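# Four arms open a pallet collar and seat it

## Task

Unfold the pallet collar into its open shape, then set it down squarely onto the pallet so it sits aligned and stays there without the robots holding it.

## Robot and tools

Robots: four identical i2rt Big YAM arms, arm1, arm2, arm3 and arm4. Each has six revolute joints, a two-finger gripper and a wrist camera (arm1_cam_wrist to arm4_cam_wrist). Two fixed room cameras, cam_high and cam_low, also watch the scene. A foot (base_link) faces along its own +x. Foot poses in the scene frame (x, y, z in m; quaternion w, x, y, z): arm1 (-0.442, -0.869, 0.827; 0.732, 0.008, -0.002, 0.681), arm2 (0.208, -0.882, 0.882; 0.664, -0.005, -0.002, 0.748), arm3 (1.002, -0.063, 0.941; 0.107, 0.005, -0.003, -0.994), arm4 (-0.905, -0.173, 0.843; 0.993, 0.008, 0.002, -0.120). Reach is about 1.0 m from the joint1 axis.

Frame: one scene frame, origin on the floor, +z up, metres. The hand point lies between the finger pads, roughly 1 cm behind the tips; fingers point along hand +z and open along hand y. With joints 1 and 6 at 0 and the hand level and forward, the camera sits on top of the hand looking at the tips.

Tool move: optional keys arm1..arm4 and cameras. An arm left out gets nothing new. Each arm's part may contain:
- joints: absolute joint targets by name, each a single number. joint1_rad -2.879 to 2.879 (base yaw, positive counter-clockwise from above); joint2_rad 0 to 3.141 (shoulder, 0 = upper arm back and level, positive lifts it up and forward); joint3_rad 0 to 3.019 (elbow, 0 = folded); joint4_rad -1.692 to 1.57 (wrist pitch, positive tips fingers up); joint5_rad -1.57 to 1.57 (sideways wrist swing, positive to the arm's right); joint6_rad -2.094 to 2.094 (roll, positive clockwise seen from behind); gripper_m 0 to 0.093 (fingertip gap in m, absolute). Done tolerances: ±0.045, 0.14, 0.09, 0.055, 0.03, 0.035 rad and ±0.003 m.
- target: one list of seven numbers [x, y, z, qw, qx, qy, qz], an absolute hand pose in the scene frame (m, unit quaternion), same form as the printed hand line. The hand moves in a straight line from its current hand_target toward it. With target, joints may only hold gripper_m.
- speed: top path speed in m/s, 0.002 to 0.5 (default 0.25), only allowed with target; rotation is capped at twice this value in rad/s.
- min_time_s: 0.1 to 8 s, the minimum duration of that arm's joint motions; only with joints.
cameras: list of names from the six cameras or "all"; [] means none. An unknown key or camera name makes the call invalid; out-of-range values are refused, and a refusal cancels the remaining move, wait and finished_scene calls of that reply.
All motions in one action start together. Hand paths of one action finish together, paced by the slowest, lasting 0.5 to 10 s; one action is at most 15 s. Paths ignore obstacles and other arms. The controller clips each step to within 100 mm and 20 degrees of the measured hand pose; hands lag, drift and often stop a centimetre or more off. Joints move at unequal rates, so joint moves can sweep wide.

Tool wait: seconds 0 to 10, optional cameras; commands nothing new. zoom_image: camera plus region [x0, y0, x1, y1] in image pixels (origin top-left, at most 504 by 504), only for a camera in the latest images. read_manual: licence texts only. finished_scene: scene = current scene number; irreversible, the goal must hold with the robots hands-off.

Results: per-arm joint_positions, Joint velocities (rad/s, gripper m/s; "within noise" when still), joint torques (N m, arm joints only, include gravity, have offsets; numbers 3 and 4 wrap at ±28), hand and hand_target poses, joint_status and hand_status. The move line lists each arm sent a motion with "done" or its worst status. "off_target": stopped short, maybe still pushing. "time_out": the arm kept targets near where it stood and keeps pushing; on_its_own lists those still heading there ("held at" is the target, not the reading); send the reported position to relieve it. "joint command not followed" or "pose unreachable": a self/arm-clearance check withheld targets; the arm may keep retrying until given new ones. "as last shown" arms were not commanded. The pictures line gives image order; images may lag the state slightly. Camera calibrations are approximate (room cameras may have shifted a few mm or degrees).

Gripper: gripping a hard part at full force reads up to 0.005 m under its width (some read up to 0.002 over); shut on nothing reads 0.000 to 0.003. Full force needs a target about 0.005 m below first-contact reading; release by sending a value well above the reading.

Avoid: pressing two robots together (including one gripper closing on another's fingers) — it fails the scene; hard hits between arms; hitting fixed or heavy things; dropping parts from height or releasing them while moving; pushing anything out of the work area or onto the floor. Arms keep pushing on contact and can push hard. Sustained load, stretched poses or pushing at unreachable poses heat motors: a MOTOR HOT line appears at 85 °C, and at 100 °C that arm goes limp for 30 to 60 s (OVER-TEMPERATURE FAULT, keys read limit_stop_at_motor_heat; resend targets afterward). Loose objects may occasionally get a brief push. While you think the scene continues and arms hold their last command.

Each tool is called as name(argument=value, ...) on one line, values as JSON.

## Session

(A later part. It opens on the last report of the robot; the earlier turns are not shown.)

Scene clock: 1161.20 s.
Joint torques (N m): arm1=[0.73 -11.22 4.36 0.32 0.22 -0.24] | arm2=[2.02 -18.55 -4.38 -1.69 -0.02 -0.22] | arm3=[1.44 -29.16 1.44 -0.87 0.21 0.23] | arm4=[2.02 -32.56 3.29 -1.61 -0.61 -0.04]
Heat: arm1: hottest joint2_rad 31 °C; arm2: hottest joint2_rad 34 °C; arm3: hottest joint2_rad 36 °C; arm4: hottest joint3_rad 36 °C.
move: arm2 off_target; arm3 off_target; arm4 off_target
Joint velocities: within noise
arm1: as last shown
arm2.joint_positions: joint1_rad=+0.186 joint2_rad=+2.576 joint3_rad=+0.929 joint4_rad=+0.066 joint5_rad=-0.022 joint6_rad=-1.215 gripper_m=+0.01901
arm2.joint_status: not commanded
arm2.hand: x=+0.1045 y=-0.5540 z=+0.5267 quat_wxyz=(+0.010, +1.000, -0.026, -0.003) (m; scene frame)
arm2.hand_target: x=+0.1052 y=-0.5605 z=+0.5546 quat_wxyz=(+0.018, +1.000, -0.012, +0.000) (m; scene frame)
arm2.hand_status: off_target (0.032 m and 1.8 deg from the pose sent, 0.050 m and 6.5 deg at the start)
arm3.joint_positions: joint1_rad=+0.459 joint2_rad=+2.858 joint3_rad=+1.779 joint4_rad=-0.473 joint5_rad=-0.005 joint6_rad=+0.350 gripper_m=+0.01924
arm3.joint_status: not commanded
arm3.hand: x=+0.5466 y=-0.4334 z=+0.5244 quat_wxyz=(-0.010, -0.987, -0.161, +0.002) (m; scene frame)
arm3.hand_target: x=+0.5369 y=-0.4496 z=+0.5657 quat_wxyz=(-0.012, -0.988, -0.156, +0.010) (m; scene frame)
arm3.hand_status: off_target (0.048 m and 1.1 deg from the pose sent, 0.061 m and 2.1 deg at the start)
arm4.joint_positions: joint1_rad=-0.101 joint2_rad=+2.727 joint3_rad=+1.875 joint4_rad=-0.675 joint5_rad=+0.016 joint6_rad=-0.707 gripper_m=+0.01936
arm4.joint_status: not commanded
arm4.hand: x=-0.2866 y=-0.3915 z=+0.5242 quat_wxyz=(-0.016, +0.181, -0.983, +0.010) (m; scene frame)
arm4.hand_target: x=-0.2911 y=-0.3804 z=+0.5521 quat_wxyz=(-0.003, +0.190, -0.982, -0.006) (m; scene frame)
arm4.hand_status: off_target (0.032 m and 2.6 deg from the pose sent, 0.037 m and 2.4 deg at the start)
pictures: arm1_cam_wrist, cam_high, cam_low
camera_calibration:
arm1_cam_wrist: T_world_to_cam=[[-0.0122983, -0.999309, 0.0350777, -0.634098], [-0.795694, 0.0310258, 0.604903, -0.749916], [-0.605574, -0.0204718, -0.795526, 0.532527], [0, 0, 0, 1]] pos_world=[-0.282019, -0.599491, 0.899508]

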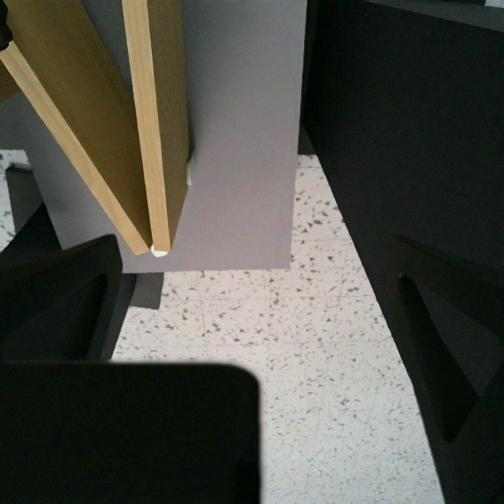

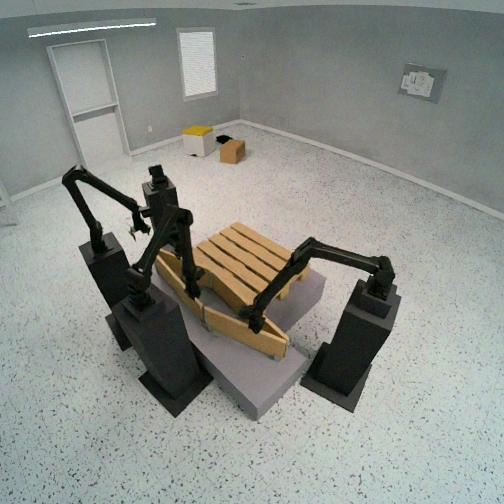

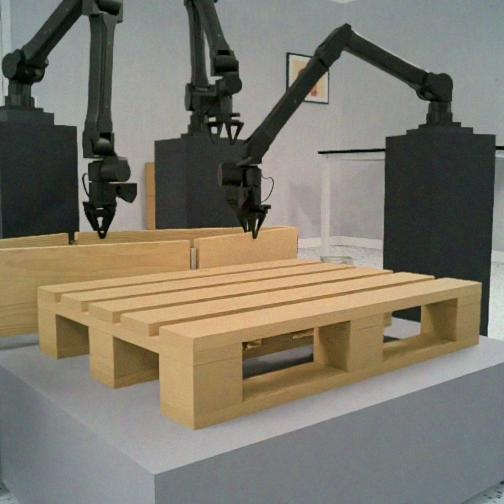

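move(arm2={"target": [0.105, -0.560, 0.722, 0.018, 0.9998, -0.012, 0], "speed": 0.06}, arm3={"target": [0.537, -0.4495, 0.734, -0.012, -0.9875, -0.156, 0.010], "speed": 0.06}, arm4={"target": [-0.2919, -0.3799, 0.742, -0.003, 0.190, -0.982, -0.006], "speed": 0.06}, cameras=["all"])

Scene clock: 1180.30 s.
Joint torques (N m): arm1=[0.44 -11.05 4.27 0.35 0.24 -0.24] | arm2=[1.85 -18.73 0.44 -2.14 0.34 -0.4] | arm3=[1.73 -29.57 3.34 -1.65 1.34 0.6] | arm4=[1.96 -37.01 5.59 -3.45 -0.85 0.26]
Heat: arm1: hottest joint2_rad 31 °C; arm2: hottest joint2_rad 34 °C; arm3: hottest joint2_rad 40 °C; arm4: hottest joint2_rad 37 °C.
move: arm2 off_target; arm3 off_target; arm4 off_target
Joint velocities: within noise
arm1: as last shown
arm2.joint_positions: joint1_rad=+0.186 joint2_rad=+2.086 joint3_rad=+0.715 joint4_rad=-0.266 joint5_rad=-0.031 joint6_rad=-1.197 gripper_m=+0.01900
arm2.joint_status: not commanded
arm2.hand: x=+0.1070 y=-0.5721 z=+0.6842 quat_wxyz=(+0.038, +0.999, -0.035, +0.002) (m; scene frame)
arm2.hand_target: x=+0.1051 y=-0.5609 z=+0.7172 quat_wxyz=(+0.017, +1.000, -0.013, +0.000) (m; scene frame)
arm2.hand_status: off_target (0.040 m and 3.5 deg from the pose sent, 0.195 m and 1.8 deg at the start)
arm3.joint_positions: joint1_rad=+0.459 joint2_rad=+2.505 joint3_rad=+1.557 joint4_rad=-0.601 joint5_rad=-0.032 joint6_rad=+0.314 gripper_m=+0.01942
arm3.joint_status: not commanded
arm3.hand: x=+0.5435 y=-0.4397 z=+0.6806 quat_wxyz=(-0.023, -0.984, -0.179, -0.003) (m; scene frame)
arm3.hand_target: x=+0.5368 y=-0.4497 z=+0.7304 quat_wxyz=(-0.014, -0.988, -0.157, +0.011) (m; scene frame)
arm3.hand_status: off_target (0.055 m and 3.3 deg from the pose sent, 0.210 m and 1.1 deg at the start)
arm4.joint_positions: joint1_rad=-0.093 joint2_rad=+2.448 joint3_rad=+1.750 joint4_rad=-0.855 joint5_rad=+0.023 joint6_rad=-0.732 gripper_m=+0.01975
arm4.joint_status: not commanded
arm4.hand: x=-0.2894 y=-0.3879 z=+0.6655 quat_wxyz=(-0.002, +0.198, -0.980, +0.006) (m; scene frame)
arm4.hand_target: x=-0.2900 y=-0.3808 z=+0.7347 quat_wxyz=(-0.004, +0.190, -0.982, -0.005) (m; scene frame)
arm4.hand_status: off_target (0.077 m and 1.7 deg from the pose sent, 0.218 m and 2.6 deg at the start)
pictures: arm1_cam_wrist, arm2_cam_wrist, arm3_cam_wrist, arm4_cam_wrist, cam_high, cam_low
camera_calibration:
arm1_cam_wrist: T_world_to_cam=[[-0.0122983, -0.999309, 0.0350777, -0.634098], [-0.795694, 0.0310258, 0.604903, -0.749916], [-0.605574, -0.0204718, -0.795526, 0.532527], [0, 0, 0, 1]] pos_world=[-0.282019, -0.599491, 0.899508]
arm2_cam_wrist: T_world_to_cam=[[0.0757241, 0.994993, -0.0652236, 0.606449], [0.811169, -0.0234293, 0.584343, -0.495078], [0.579889, -0.0971562, -0.808882, 0.561], [0, 0, 0, 1]] pos_world=[0.0303513, -0.560507, 0.782633]
arm3_cam_wrist: T_world_to_cam=[[-0.354216, 0.933985, -0.0469273, 0.636537], [0.749153, 0.313438, 0.583546, -0.661872], [0.559732, 0.171546, -0.810723, 0.447882], [0, 0, 0, 1]] pos_world=[0.470622, -0.463893, 0.779212]
arm4_cam_wrist: T_world_to_cam=[[0.381272, -0.924362, 0.013664, -0.257609], [-0.761046, -0.305449, 0.572284, -0.715983], [-0.524824, -0.228595, -0.819942, 0.42995], [0, 0, 0, 1]] pos_world=[-0.221029, -0.358536, 0.765799]

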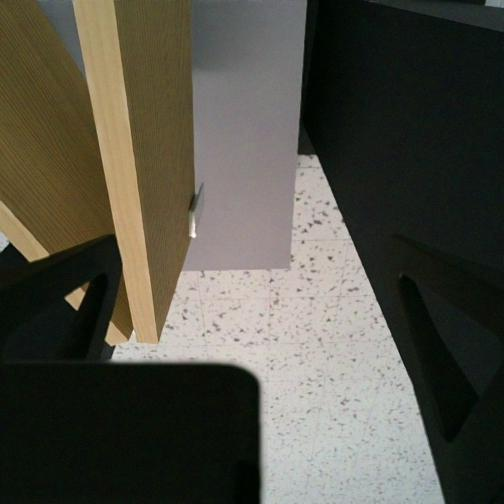

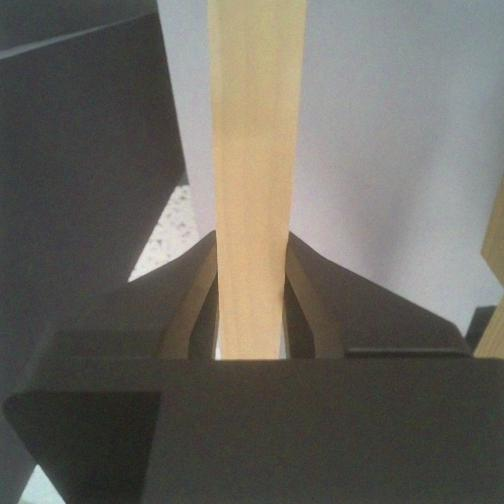

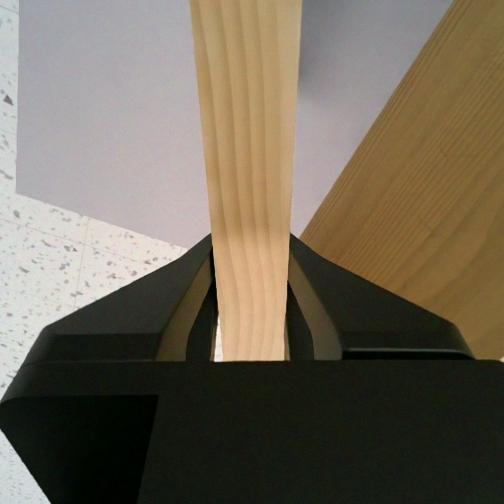

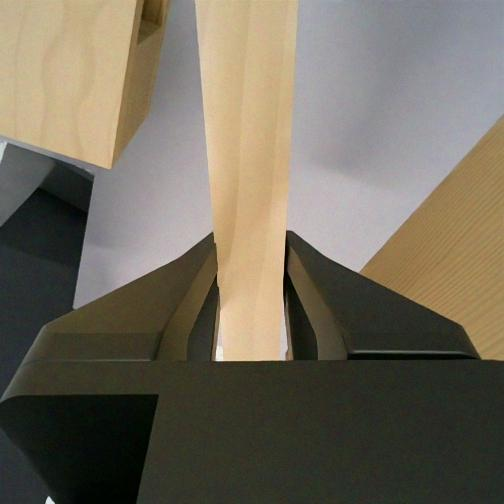

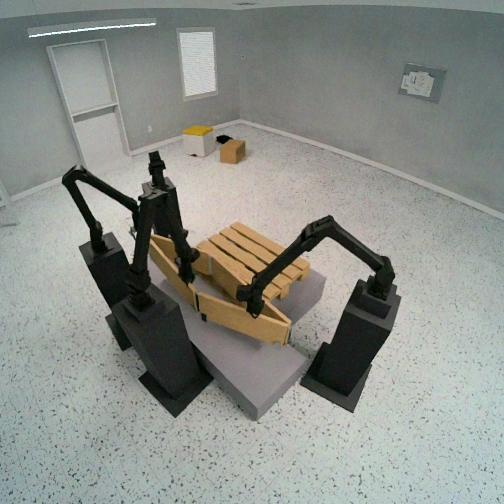

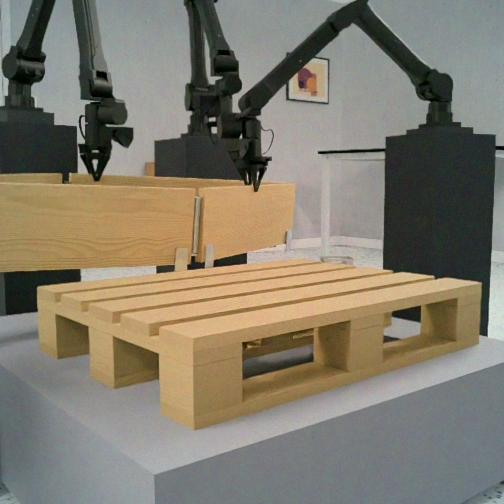

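zoom_image(camera="arm4_cam_wrist", region=[0, 0, 200, 200])

zoom_image(camera="cam_low", region=[0, 160, 320, 320])

zoom_image(camera="cam_high", region=[130, 210, 310, 360])

Scaled by 2.520 from the camera's 504x504 image, which has a finer 720x720 frame.

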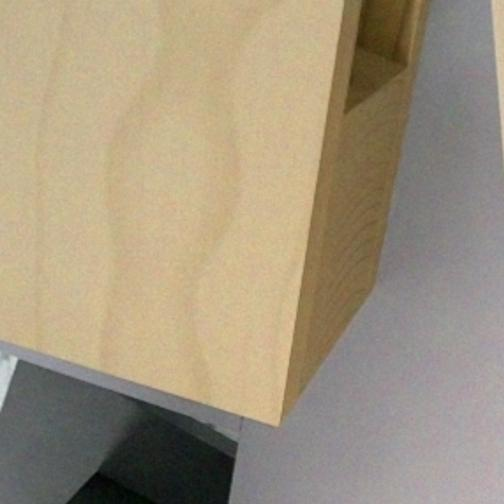

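Scaled by 1.575 from the camera's 504x504 image, which has a finer 720x720 frame.

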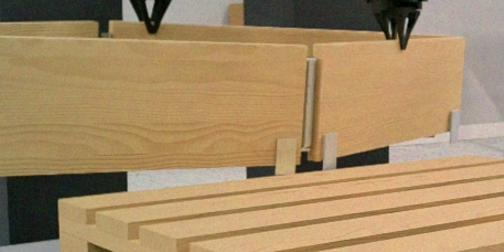

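Scaled by 2.800 from the camera's 504x504 image, which has a finer 720x720 frame.

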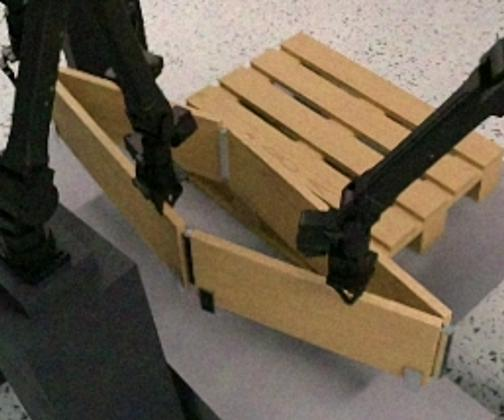

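move(arm2={"target": [0.104, -0.561, 0.750, -0.021, 0.9993, -0.030, 0], "speed": 0.06}, arm3={"target": [0.536, -0.450, 0.768, -0.0172, 0.985, 0.170, 0.003], "speed": 0.06}, arm4={"target": [-0.291, -0.381, 0.802, 0, 0.190, -0.982, 0], "speed": 0.06}, cameras=["cam_low"])

Scene clock: 1288.43 s.
Joint torques (N m): arm1=[0.44 -11.34 4.3 0.31 0.22 -0.24] | arm2=[2.67 -17.85 1.52 -1.35 0.55 -0.2] | arm3=[2.08 -28.57 5.76 -2.59 1.34 0.77] | arm4=[-0.15 -38.71 7.1 -3.45 -0.21 0.46]
Heat: arm1: hottest joint2_rad 31 °C; arm2: hottest joint2_rad 42 °C; arm3: hottest joint2_rad 42 °C; arm4: hottest joint2_rad 41 °C.
move: arm2 off_target; arm3 off_target; arm4 off_target
Joint velocities: within noise
arm1: as last shown
arm2.joint_positions: joint1_rad=+0.191 joint2_rad=+1.970 joint3_rad=+0.646 joint4_rad=-0.266 joint5_rad=-0.011 joint6_rad=-1.166 gripper_m=+0.01900
arm2.joint_status: not commanded
arm2.hand: x=+0.1106 y=-0.5778 z=+0.7142 quat_wxyz=(+0.012, +0.999, -0.048, +0.004) (m; scene frame)
arm2.hand_target: x=+0.1041 y=-0.5617 z=+0.7458 quat_wxyz=(-0.021, +0.999, -0.030, +0.000) (m; scene frame)
arm2.hand_status: off_target (0.040 m and 4.3 deg from the pose sent, 0.067 m and 6.8 deg at the start)
arm3.joint_positions: joint1_rad=+0.461 joint2_rad=+2.449 joint3_rad=+1.559 joint4_rad=-0.706 joint5_rad=+0.006 joint6_rad=+0.284 gripper_m=+0.01963
arm3.joint_status: not commanded
arm3.hand: x=+0.5432 y=-0.4328 z=+0.7134 quat_wxyz=(+0.005, -0.981, -0.195, -0.015) (m; scene frame)
arm3.hand_target: x=+0.5364 y=-0.4497 z=+0.7650 quat_wxyz=(+0.015, -0.985, -0.171, -0.001) (m; scene frame)
arm3.hand_status: off_target (0.058 m and 3.5 deg from the pose sent, 0.088 m and 4.7 deg at the start)
arm4.joint_positions: joint1_rad=-0.067 joint2_rad=+2.384 joint3_rad=+1.750 joint4_rad=-0.956 joint5_rad=+0.017 joint6_rad=-0.748 gripper_m=+0.01977
arm4.joint_status: not commanded
arm4.hand: x=-0.2904 y=-0.3698 z=+0.7058 quat_wxyz=(+0.012, +0.218, -0.976, -0.006) (m; scene frame)
arm4.hand_target: x=-0.2898 y=-0.3809 z=+0.7926 quat_wxyz=(-0.001, +0.190, -0.982, +0.000) (m; scene frame)
arm4.hand_status: off_target (0.097 m and 3.7 deg from the pose sent, 0.137 m and 1.2 deg at the start; pose on its path clipped on 15 of 56 steps)
pictures: cam_low

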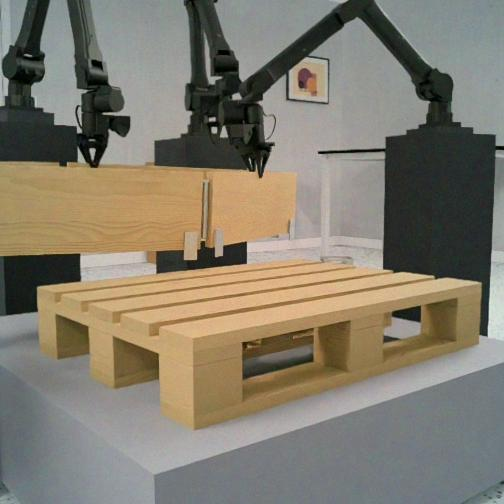

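move(arm2={"target": [0.1509, -0.5171, 0.746, -0.0305, 0.9994, -0.0358, -0.0011], "speed": 0.06}, arm3={"target": [0.537, -0.3040, 0.765, 0.0082, -0.9475, -0.3198, -0.0028], "speed": 0.06}, arm4={"target": [-0.2905, -0.2649, 0.812, 0, 0.3198, -0.9475, 0], "speed": 0.06}, cameras=["cam_high", "cam_low"])

Scene clock: 1326.07 s.
Joint torques (N m): arm1=[0.73 -10.99 4.34 0.36 0.21 -0.22] | arm2=[1.2 -15.5 3.29 -0.94 0.22 -0.25] | arm3=[0.44 -27.52 1.14 -1.25 0.64 0.26] | arm4=[1.26 -38.77 5.9 -3.15 -0.3 0.54]
Heat: arm1: hottest joint2_rad 31 °C; arm2: hottest joint2_rad 43 °C; arm3: hottest joint2_rad 47 °C; arm4: hottest joint2_rad 52 °C.
move: arm2 off_target; arm3 off_target; arm4 off_target
Joint velocities: within noise
arm1: as last shown
arm2.joint_positions: joint1_rad=+0.050 joint2_rad=+1.970 joint3_rad=+0.707 joint4_rad=-0.296 joint5_rad=-0.007 joint6_rad=-1.310 gripper_m=+0.01900
arm2.joint_status: not commanded
arm2.hand: x=+0.1499 y=-0.5377 z=+0.7208 quat_wxyz=(-0.003, +0.999, -0.045, +0.001) (m; scene frame)
arm2.hand_target: x=+0.1510 y=-0.5178 z=+0.7445 quat_wxyz=(-0.031, +0.999, -0.036, -0.001) (m; scene frame)
arm2.hand_status: off_target (0.033 m and 3.3 deg from the pose sent, 0.080 m and 5.1 deg at the start)
arm3.joint_positions: joint1_rad=+0.268 joint2_rad=+2.330 joint3_rad=+1.302 joint4_rad=-0.554 joint5_rad=+0.010 joint6_rad=-0.195 gripper_m=+0.01963
arm3.joint_status: not commanded
arm3.hand: x=+0.5377 y=-0.3066 z=+0.7206 quat_wxyz=(+0.002, -0.943, -0.332, -0.009) (m; scene frame)
arm3.hand_target: x=+0.5368 y=-0.3042 z=+0.7610 quat_wxyz=(+0.008, -0.947, -0.320, -0.003) (m; scene frame)
arm3.hand_status: off_target (0.045 m and 1.9 deg from the pose sent, 0.139 m and 14.9 deg at the start)
arm4.joint_positions: joint1_rad=+0.097 joint2_rad=+2.327 joint3_rad=+1.651 joint4_rad=-0.929 joint5_rad=+0.019 joint6_rad=-0.849 gripper_m=+0.01977
arm4.joint_status: not commanded
arm4.hand: x=-0.2917 y=-0.2632 z=+0.7131 quat_wxyz=(+0.018, +0.346, -0.938, -0.008) (m; scene frame)
arm4.hand_target: x=-0.2893 y=-0.2649 z=+0.8012 quat_wxyz=(-0.001, +0.320, -0.947, +0.000) (m; scene frame)
arm4.hand_status: off_target (0.099 m and 3.9 deg from the pose sent, 0.149 m and 12.2 deg at the start; pose on its path clipped on 4 of 97 steps)
pictures: cam_high, cam_low

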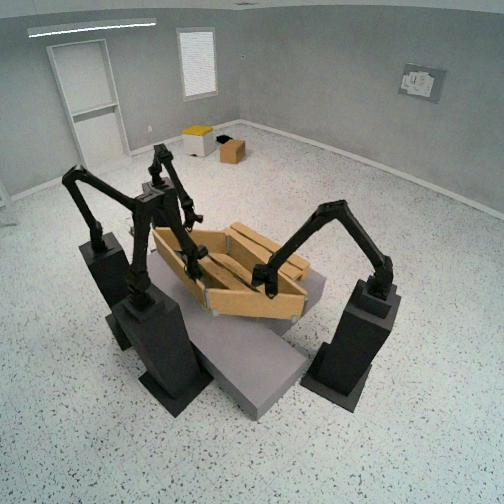

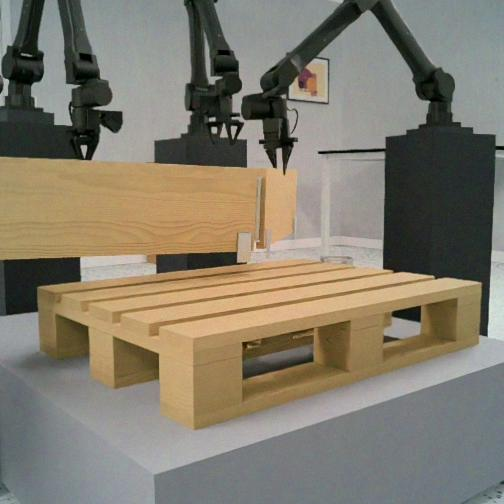

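move(arm2={"target": [0.1907, -0.441, 0.738, -0.0305, 0.9992, -0.0236, -0.0007], "speed": 0.07}, arm3={"target": [0.5231, -0.1677, 0.753, 0.008, -0.903, -0.4297, -0.003], "speed": 0.07}, arm4={"target": [-0.3041, -0.1703, 0.805, 0, 0.4297, -0.903, 0], "speed": 0.07}, cameras=[])

move(arm2={"target": [0.2301, -0.380, 0.738, -0.0305, 0.9995, -0.0113, -0.0003], "speed": 0.07}, arm3={"target": [0.4909, -0.0567, 0.753, 0.008, -0.8462, -0.5329, -0.004], "speed": 0.07}, arm4={"target": [-0.3278, -0.0896, 0.805, 0, 0.5329, -0.8462, 0], "speed": 0.07}, cameras=["cam_high", "cam_low", "arm3_cam_wrist", "arm4_cam_wrist"])

Scene clock: 1342.50 s.
Joint torques (N m): arm1=[0.79 -11.16 4.26 0.29 0.23 -0.25] | arm2=[0.67 -14.97 5.46 -0.72 0.1 -0.23] | arm3=[-0.73 -26.34 0.23 -0.99 0.86 -0.07] | arm4=[2.08 -38.01 5.31 -3.14 -0.49 0.41]
Heat: arm1: hottest joint2_rad 31 °C; arm2: hottest joint2_rad 42 °C; arm3: hottest joint2_rad 47 °C; arm4: hottest joint2_rad 49 °C.
move: arm2 off_target; arm3 off_target; arm4 off_target
Joint velocities: within noise
arm1: as last shown
arm2.joint_positions: joint1_rad=-0.064 joint2_rad=+2.049 joint3_rad=+0.903 joint4_rad=-0.406 joint5_rad=-0.012 joint6_rad=-1.457 gripper_m=+0.01900
arm2.joint_status: not commanded
arm2.hand: x=+0.1849 y=-0.4644 z=+0.7197 quat_wxyz=(-0.008, +1.000, -0.029, -0.001) (m; scene frame)
arm2.hand_target: x=+0.1907 y=-0.4417 z=+0.7380 quat_wxyz=(-0.031, +0.999, -0.024, +0.000) (m; scene frame)
arm2.hand_status: off_target (0.030 m and 2.7 deg from the pose sent, 0.106 m and 4.0 deg at the start)
arm3.joint_positions: joint1_rad=+0.020 joint2_rad=+2.301 joint3_rad=+1.195 joint4_rad=-0.462 joint5_rad=+0.003 joint6_rad=-0.660 gripper_m=+0.01963
arm3.joint_status: not commanded
arm3.hand: x=+0.5211 y=-0.1789 z=+0.7145 quat_wxyz=(-0.003, -0.901, -0.433, -0.003) (m; scene frame)
arm3.hand_target: x=+0.5231 y=-0.1682 z=+0.7491 quat_wxyz=(+0.008, -0.903, -0.430, -0.003) (m; scene frame)
arm3.hand_status: off_target (0.040 m and 1.3 deg from the pose sent, 0.143 m and 12.1 deg at the start)
arm4.joint_positions: joint1_rad=+0.239 joint2_rad=+2.296 joint3_rad=+1.570 joint4_rad=-0.878 joint5_rad=+0.026 joint6_rad=-0.921 gripper_m=+0.01977
arm4.joint_status: not commanded
arm4.hand: x=-0.3043 y=-0.1763 z=+0.7092 quat_wxyz=(+0.018, +0.444, -0.896, -0.004) (m; scene frame)
arm4.hand_target: x=-0.3028 y=-0.1706 z=+0.7941 quat_wxyz=(-0.001, +0.430, -0.903, +0.000) (m; scene frame)
arm4.hand_status: off_target (0.096 m and 2.8 deg from the pose sent, 0.131 m and 10.7 deg at the start)
pictures: none
No camera images: "cameras" was empty.

Scene clock: 1344.87 s.
Joint torques (N m): arm1=[0.67 -11.28 4.3 0.35 0.24 -0.25] | arm2=[0.15 -16.15 6.74 -0.73 0.07 -0.26] | arm3=[-1.44 -24.53 2.86 -1.76 0.75 -0.47] | arm4=[2.84 -37.48 4.82 -3.34 -0.57 0.3]
Heat: arm1: hottest joint2_rad 31 °C; arm2: hottest joint2_rad 42 °C; arm3: hottest joint2_rad 46 °C; arm4: hottest joint2_rad 49 °C.
move: arm2 off_target; arm3 off_target; arm4 off_target
Joint velocities: within noise
arm1: as last shown
arm2.joint_positions: joint1_rad=-0.144 joint2_rad=+2.125 joint3_rad=+1.089 joint4_rad=-0.511 joint5_rad=-0.016 joint6_rad=-1.564 gripper_m=+0.01900
arm2.joint_status: not commanded
arm2.hand: x=+0.2190 y=-0.4029 z=+0.7206 quat_wxyz=(-0.011, +1.000, -0.015, -0.003) (m; scene frame)
arm2.hand_target: x=+0.2302 y=-0.3808 z=+0.7383 quat_wxyz=(-0.031, +0.999, -0.012, +0.000) (m; scene frame)
arm2.hand_status: off_target (0.031 m and 2.3 deg from the pose sent, 0.097 m and 3.3 deg at the start)
arm3.joint_positions: joint1_rad=-0.198 joint2_rad=+2.301 joint3_rad=+1.225 joint4_rad=-0.475 joint5_rad=+0.004 joint6_rad=-1.089 gripper_m=+0.01963
arm3.joint_status: not commanded
arm3.hand: x=+0.4937 y=-0.0718 z=+0.7189 quat_wxyz=(+0.002, -0.851, -0.525, +0.004) (m; scene frame)
arm3.hand_target: x=+0.4910 y=-0.0572 z=+0.7507 quat_wxyz=(+0.008, -0.846, -0.533, -0.003) (m; scene frame)
arm3.hand_status: off_target (0.037 m and 1.6 deg from the pose sent, 0.132 m and 13.2 deg at the start)
arm4.joint_positions: joint1_rad=+0.366 joint2_rad=+2.263 joint3_rad=+1.506 joint4_rad=-0.842 joint5_rad=+0.028 joint6_rad=-1.006 gripper_m=+0.01977
arm4.joint_status: not commanded
arm4.hand: x=-0.3231 y=-0.1024 z=+0.7114 quat_wxyz=(+0.016, +0.536, -0.844, -0.001) (m; scene frame)
arm4.hand_target: x=-0.3263 y=-0.0903 z=+0.7933 quat_wxyz=(-0.001, +0.533, -0.846, +0.000) (m; scene frame)
arm4.hand_status: off_target (0.095 m and 1.9 deg from the pose sent, 0.131 m and 11.9 deg at the start)
pictures: arm3_cam_wrist, arm4_cam_wrist, cam_high, cam_low
camera_calibration:
arm3_cam_wrist: T_world_to_cam=[[-0.8953, 0.445429, 0.00545034, 0.471416], [0.365106, 0.726732, 0.581858, -0.541618], [0.255216, 0.522927, -0.813272, 0.621135], [0, 0, 0, 1]] pos_world=[0.461284, -0.14118, 0.817727]
arm4_cam_wrist: T_world_to_cam=[[0.901999, -0.431367, -0.0178747, 0.259709], [-0.337139, -0.729619, 0.594974, -0.603355], [-0.269694, -0.53064, -0.803546, 0.555034], [0, 0, 0, 1]] pos_world=[-0.287983, -0.0336657, 0.809619]

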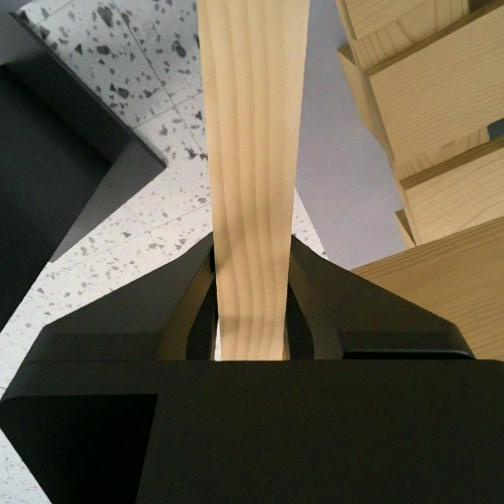

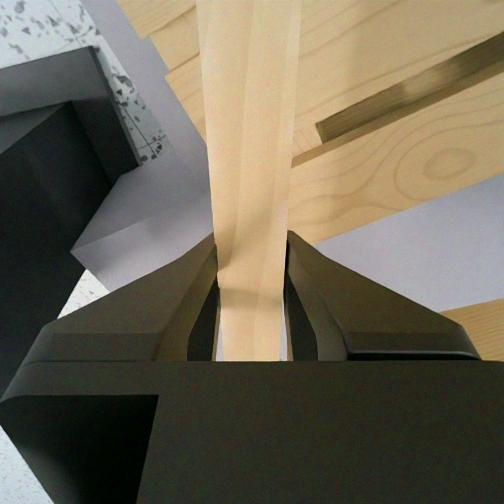

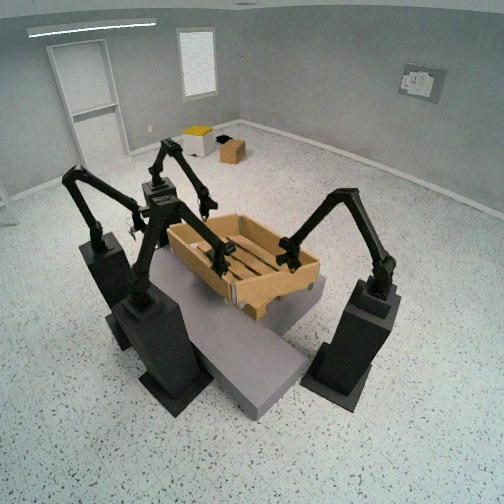

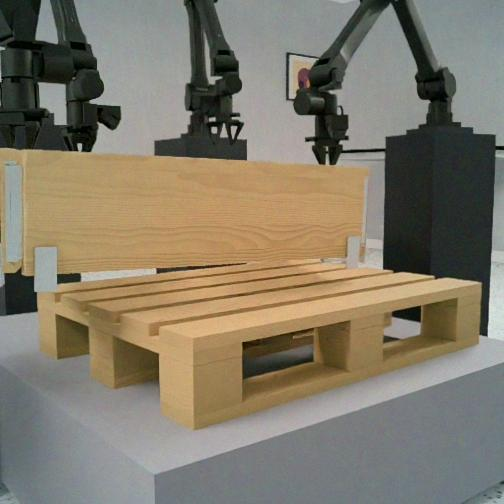

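move(arm2={"target": [0.280, -0.312, 0.737, -0.03, 0.9995, 0.001, 0], "speed": 0.07}, arm3={"target": [0.446, 0.050, 0.746, 0.006, -0.7771, -0.6293, -0.004], "speed": 0.07}, arm4={"target": [-0.362, -0.010, 0.802, 0, 0.6293, -0.7771, 0], "speed": 0.07}, cameras=["all"])

Scene clock: 1357.80 s.
Joint torques (N m): arm1=[0.67 -10.99 4.22 0.36 0.22 -0.26] | arm2=[-0.67 -18.32 8.39 -0.77 0.33 -0.38] | arm3=[-2.9 -26.64 4.14 -2.22 0.93 -0.54] | arm4=[4.31 -37.3 4.33 -3.54 -0.78 0.42]
Heat: arm1: hottest joint2_rad 31 °C; arm2: hottest joint2_rad 42 °C; arm3: hottest joint2_rad 44 °C; arm4: hottest joint2_rad 52 °C.
move: arm2 off_target; arm3 off_target; arm4 off_target
Joint velocities: within noise
arm1: as last shown
arm2.joint_positions: joint1_rad=-0.214 joint2_rad=+2.241 joint3_rad=+1.324 joint4_rad=-0.644 joint5_rad=-0.028 joint6_rad=-1.656 gripper_m=+0.01900
arm2.joint_status: not commanded
arm2.hand: x=+0.2568 y=-0.3396 z=+0.7142 quat_wxyz=(-0.005, +1.000, -0.005, -0.008) (m; scene frame)
arm2.hand_target: x=+0.2801 y=-0.3137 z=+0.7376 quat_wxyz=(-0.030, +1.000, +0.000, +0.001) (m; scene frame)
arm2.hand_status: off_target (0.043 m and 3.1 deg from the pose sent, 0.111 m and 2.9 deg at the start)
arm3.joint_positions: joint1_rad=-0.374 joint2_rad=+2.398 joint3_rad=+1.412 joint4_rad=-0.564 joint5_rad=-0.007 joint6_rad=-1.508 gripper_m=+0.01960
arm3.joint_status: not commanded
arm3.hand: x=+0.4492 y=+0.0241 z=+0.7051 quat_wxyz=(+0.000, -0.781, -0.625, +0.007) (m; scene frame)
arm3.hand_target: x=+0.4462 y=+0.0493 z=+0.7434 quat_wxyz=(+0.007, -0.777, -0.629, -0.003) (m; scene frame)
arm3.hand_status: off_target (0.048 m and 1.6 deg from the pose sent, 0.134 m and 14.7 deg at the start)
arm4.joint_positions: joint1_rad=+0.499 joint2_rad=+2.245 joint3_rad=+1.447 joint4_rad=-0.802 joint5_rad=+0.034 joint6_rad=-1.109 gripper_m=+0.01977
arm4.joint_status: not commanded
arm4.hand: x=-0.3522 y=-0.0311 z=+0.7071 quat_wxyz=(+0.016, +0.632, -0.775, +0.002) (m; scene frame)
arm4.hand_target: x=-0.3602 y=-0.0113 z=+0.7892 quat_wxyz=(-0.001, +0.630, -0.777, +0.000) (m; scene frame)
arm4.hand_status: off_target (0.098 m and 1.9 deg from the pose sent, 0.135 m and 13.3 deg at the start; pose on its path clipped on 16 of 72 steps)
pictures: arm1_cam_wrist, arm2_cam_wrist, arm3_cam_wrist, arm4_cam_wrist, cam_high, cam_low
camera_calibration:
arm1_cam_wrist: T_world_to_cam=[[-0.0122983, -0.999309, 0.0350777, -0.634098], [-0.795694, 0.0310258, 0.604903, -0.749916], [-0.605574, -0.0204718, -0.795526, 0.532527], [0, 0, 0, 1]] pos_world=[-0.282019, -0.599491, 0.899508]
arm2_cam_wrist: T_world_to_cam=[[0.015687, 0.999703, 0.0186259, 0.322912], [0.823622, -0.0234815, 0.566652, -0.619183], [0.566922, 0.00645162, -0.823746, 0.570094], [0, 0, 0, 1]] pos_world=[0.181708, -0.341033, 0.81446]
arm3_cam_wrist: T_world_to_cam=[[-0.976089, 0.21725, 0.00727782, 0.429467], [0.181483, 0.79605, 0.577381, -0.503133], [0.119642, 0.564896, -0.816442, 0.633179], [0, 0, 0, 1]] pos_world=[0.434753, -0.0504631, 0.804327]
arm4_cam_wrist: T_world_to_cam=[[0.977759, -0.209083, -0.0164645, 0.34918], [-0.158121, -0.786459, 0.597059, -0.498705], [-0.137783, -0.581177, -0.802028, 0.625437], [0, 0, 0, 1]] pos_world=[-0.334095, 0.0442864, 0.805124]

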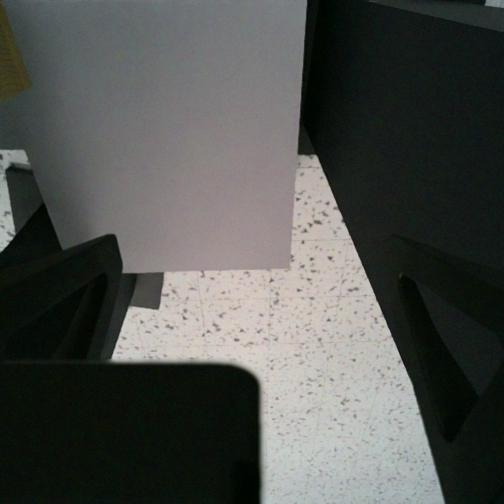

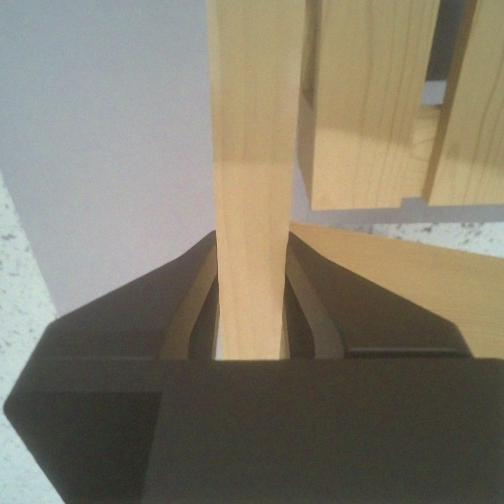

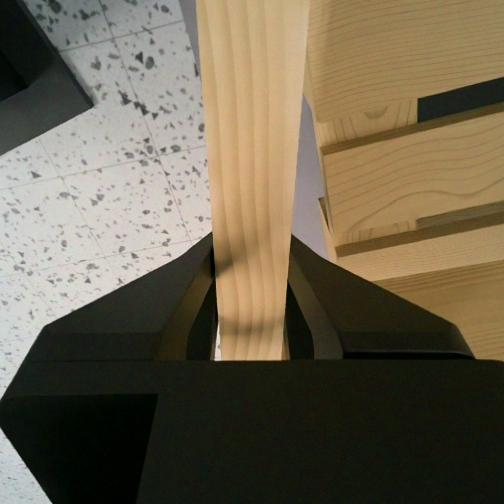

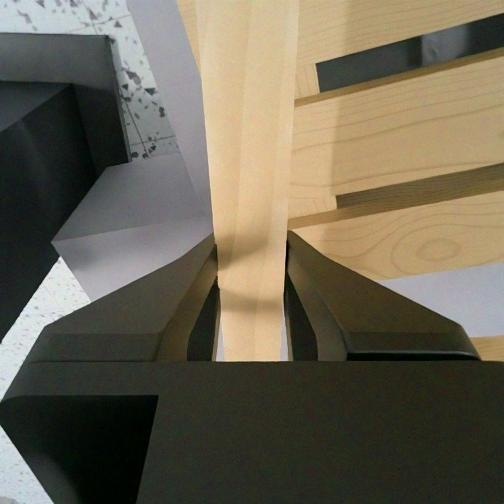

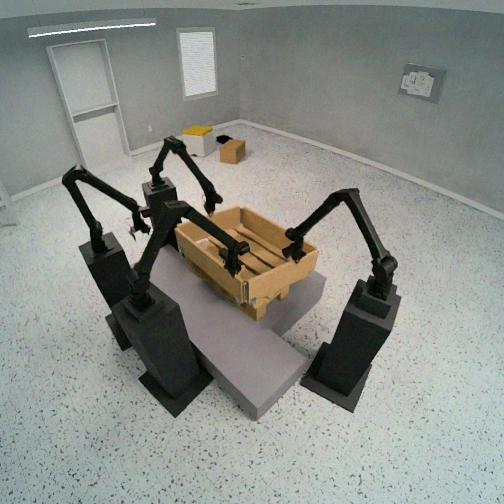

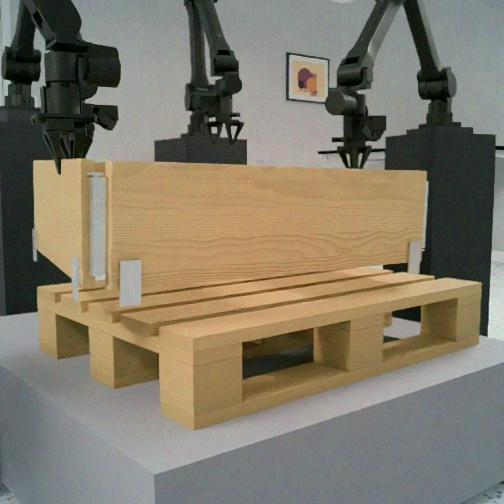

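move(arm2={"target": [0.3195, -0.236, 0.722, -0.03, 0.9993, 0.0227, 0.0007], "speed": 0.06}, arm3={"target": [0.384, 0.145, 0.738, 0.0055, -0.6915, -0.7224, -0.0058], "speed": 0.06}, arm4={"target": [-0.414, 0.049, 0.797, 0, 0.7169, -0.6972, 0], "speed": 0.06}, cameras=["all"])

Scene clock: 1405.33 s.
Joint torques (N m): arm1=[0.79 -11.22 4.29 0.38 0.23 -0.26] | arm2=[-1.49 -20.01 10.13 -0.72 0.79 -0.52] | arm3=[-3.19 -29.33 6.16 -2.85 1 -0.67] | arm4=[5.48 -36.6 3.28 -3.66 -1.06 0.51]
Heat: arm1: hottest joint2_rad 31 °C; arm2: hottest joint2_rad 44 °C; arm3: hottest joint2_rad 43 °C; arm4: hottest joint2_rad 55 °C.
move: arm2 off_target; arm3 off_target; arm4 off_target
Joint velocities: within noise
arm1.joint_positions: joint1_rad=-0.218 joint2_rad=+1.452 joint3_rad=+0.559 joint4_rad=-0.703 joint5_rad=-0.003 joint6_rad=+1.272 gripper_m=+0.09397
arm1.joint_status: not commanded
arm1.hand: x=-0.3625 y=-0.6026 z=+0.7995 quat_wxyz=(+0.009, +0.004, -1.000, +0.005) (m; scene frame)
arm1.hand_target: x=-0.3593 y=-0.6004 z=+0.8031 quat_wxyz=(+0.004, +0.006, -1.000, -0.007) (m; scene frame)
arm1.hand_status: not commanded
arm2.joint_positions: joint1_rad=-0.249 joint2_rad=+2.410 joint3_rad=+1.630 joint4_rad=-0.791 joint5_rad=-0.042 joint6_rad=-1.727 gripper_m=+0.01900
arm2.joint_status: not commanded
arm2.hand: x=+0.2832 y=-0.2663 z=+0.6968 quat_wxyz=(-0.001, +1.000, +0.013, -0.015) (m; scene frame)
arm2.hand_target: x=+0.3195 y=-0.2389 z=+0.7233 quat_wxyz=(-0.030, +0.999, +0.021, +0.002) (m; scene frame)
arm2.hand_status: off_target (0.054 m and 3.9 deg from the pose sent, 0.121 m and 4.4 deg at the start)
arm3.joint_positions: joint1_rad=-0.493 joint2_rad=+2.568 joint3_rad=+1.743 joint4_rad=-0.725 joint5_rad=-0.009 joint6_rad=-1.870 gripper_m=+0.01945
arm3.joint_status: not commanded
arm3.hand: x=+0.3880 y=+0.1102 z=+0.6841 quat_wxyz=(+0.002, -0.699, -0.715, +0.007) (m; scene frame)
arm3.hand_target: x=+0.3841 y=+0.1444 z=+0.7349 quat_wxyz=(+0.008, -0.692, -0.722, -0.005) (m; scene frame)
arm3.hand_status: off_target (0.064 m and 2.0 deg from the pose sent, 0.141 m and 15.3 deg at the start)
arm4.joint_positions: joint1_rad=+0.613 joint2_rad=+2.210 joint3_rad=+1.350 joint4_rad=-0.737 joint5_rad=+0.041 joint6_rad=-1.227 gripper_m=+0.01950
arm4.joint_status: not commanded
arm4.hand: x=-0.3949 y=+0.0211 z=+0.7019 quat_wxyz=(+0.015, +0.717, -0.697, +0.007) (m; scene frame)
arm4.hand_target: x=-0.4114 y=+0.0468 z=+0.7815 quat_wxyz=(-0.001, +0.717, -0.697, +0.000) (m; scene frame)
arm4.hand_status: off_target (0.101 m and 1.9 deg from the pose sent, 0.135 m and 13.4 deg at the start; pose on its path clipped on 54 of 86 steps)
pictures: arm1_cam_wrist, arm2_cam_wrist, arm3_cam_wrist, arm4_cam_wrist, cam_high, cam_low
camera_calibration:
arm1_cam_wrist: T_world_to_cam=[[-0.0122983, -0.999309, 0.0350777, -0.634098], [-0.795694, 0.0310258, 0.604903, -0.749916], [-0.605574, -0.0204718, -0.795526, 0.532527], [0, 0, 0, 1]] pos_world=[-0.282019, -0.599491, 0.899508]
arm2_cam_wrist: T_world_to_cam=[[-0.0206084, 0.999706, 0.0127645, 0.263912], [0.831866, 0.0100635, 0.554885, -0.614575], [0.554593, 0.0220537, -0.831829, 0.553631], [0, 0, 0, 1]] pos_world=[0.209643, -0.269859, 0.798176]
arm3_cam_wrist: T_world_to_cam=[[-0.999642, -0.0243502, 0.0111129, 0.384323], [-0.0133877, 0.81438, 0.580177, -0.4768], [-0.0231775, 0.57982, -0.814415, 0.627152], [0, 0, 0, 1]] pos_world=[0.392338, 0.0340191, 0.783119]
arm4_cam_wrist: T_world_to_cam=[[0.999698, 0.0215761, -0.0117829, 0.402306], [0.0243319, -0.799955, 0.599566, -0.390682], [0.00351052, -0.599672, -0.800238, 0.700606], [0, 0, 0, 1]] pos_world=[-0.395138, 0.0989251, 0.799632]

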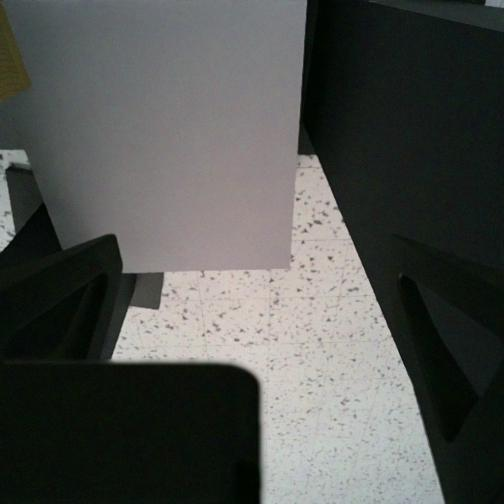

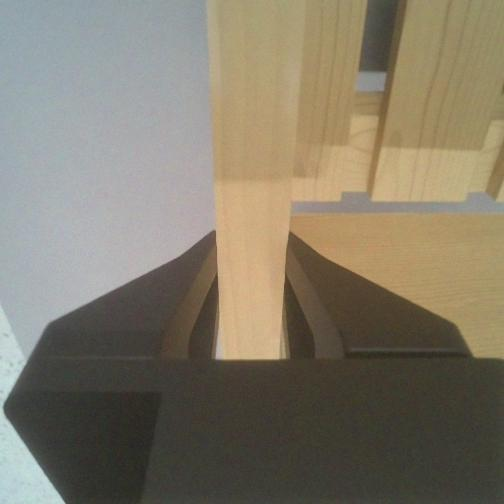

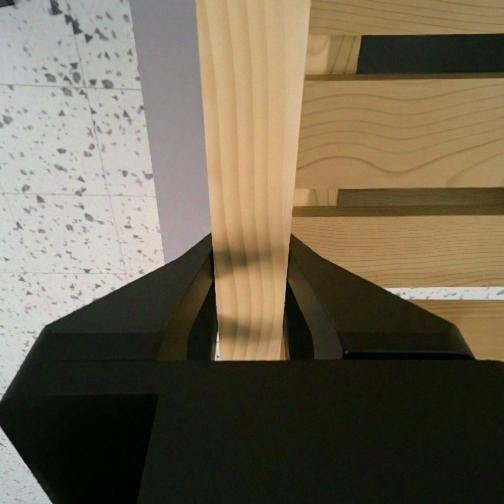

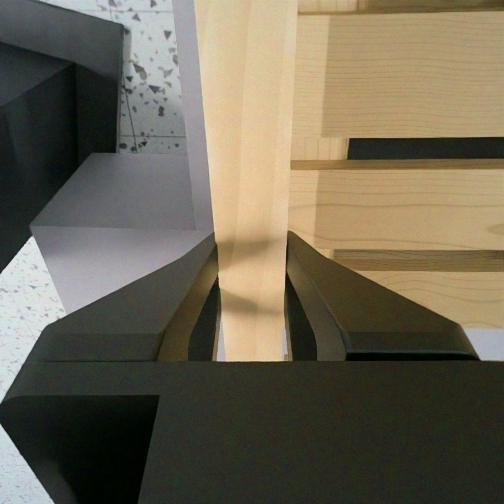

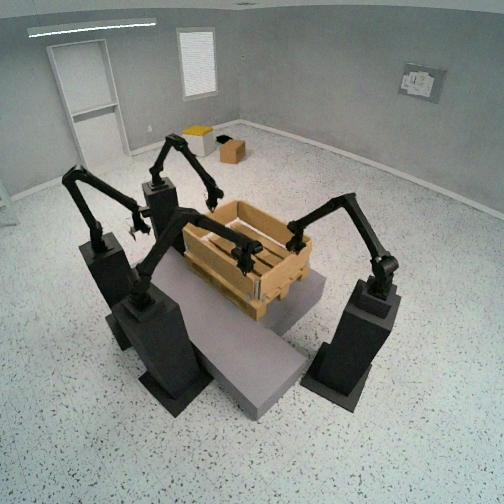

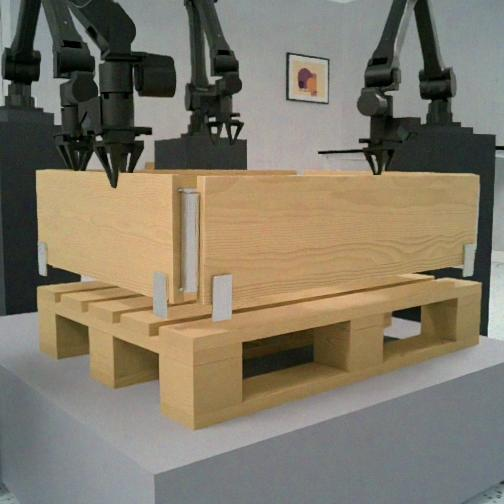

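zoom_image(camera="cam_low", region=[130, 160, 270, 440])

zoom_image(camera="cam_low", region=[400, 150, 504, 330])

zoom_image(camera="cam_low", region=[20, 150, 140, 370])

zoom_image(camera="cam_high", region=[160, 190, 330, 340])

Scaled by 1.800 from the camera's 504x504 image, which has a finer 720x720 frame.

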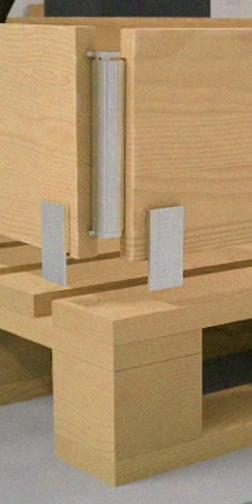

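Scaled by 2.800 from the camera's 504x504 image, which has a finer 720x720 frame.

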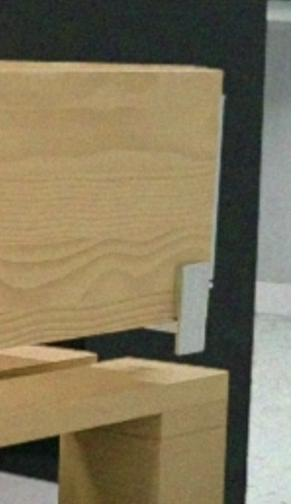

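Scaled by 2.291 from the camera's 504x504 image, which has a finer 720x720 frame.

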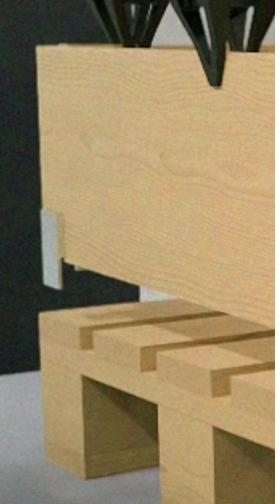

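Scaled by 2.965 from the camera's 504x504 image, which has a finer 720x720 frame.

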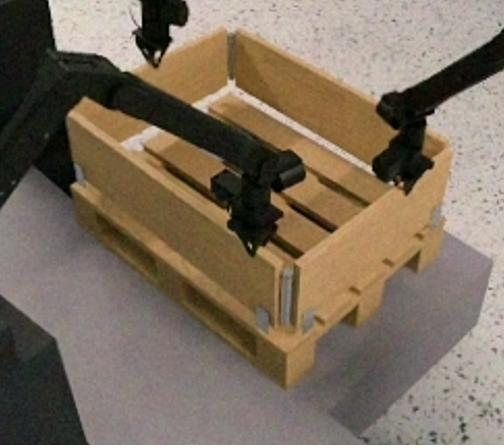

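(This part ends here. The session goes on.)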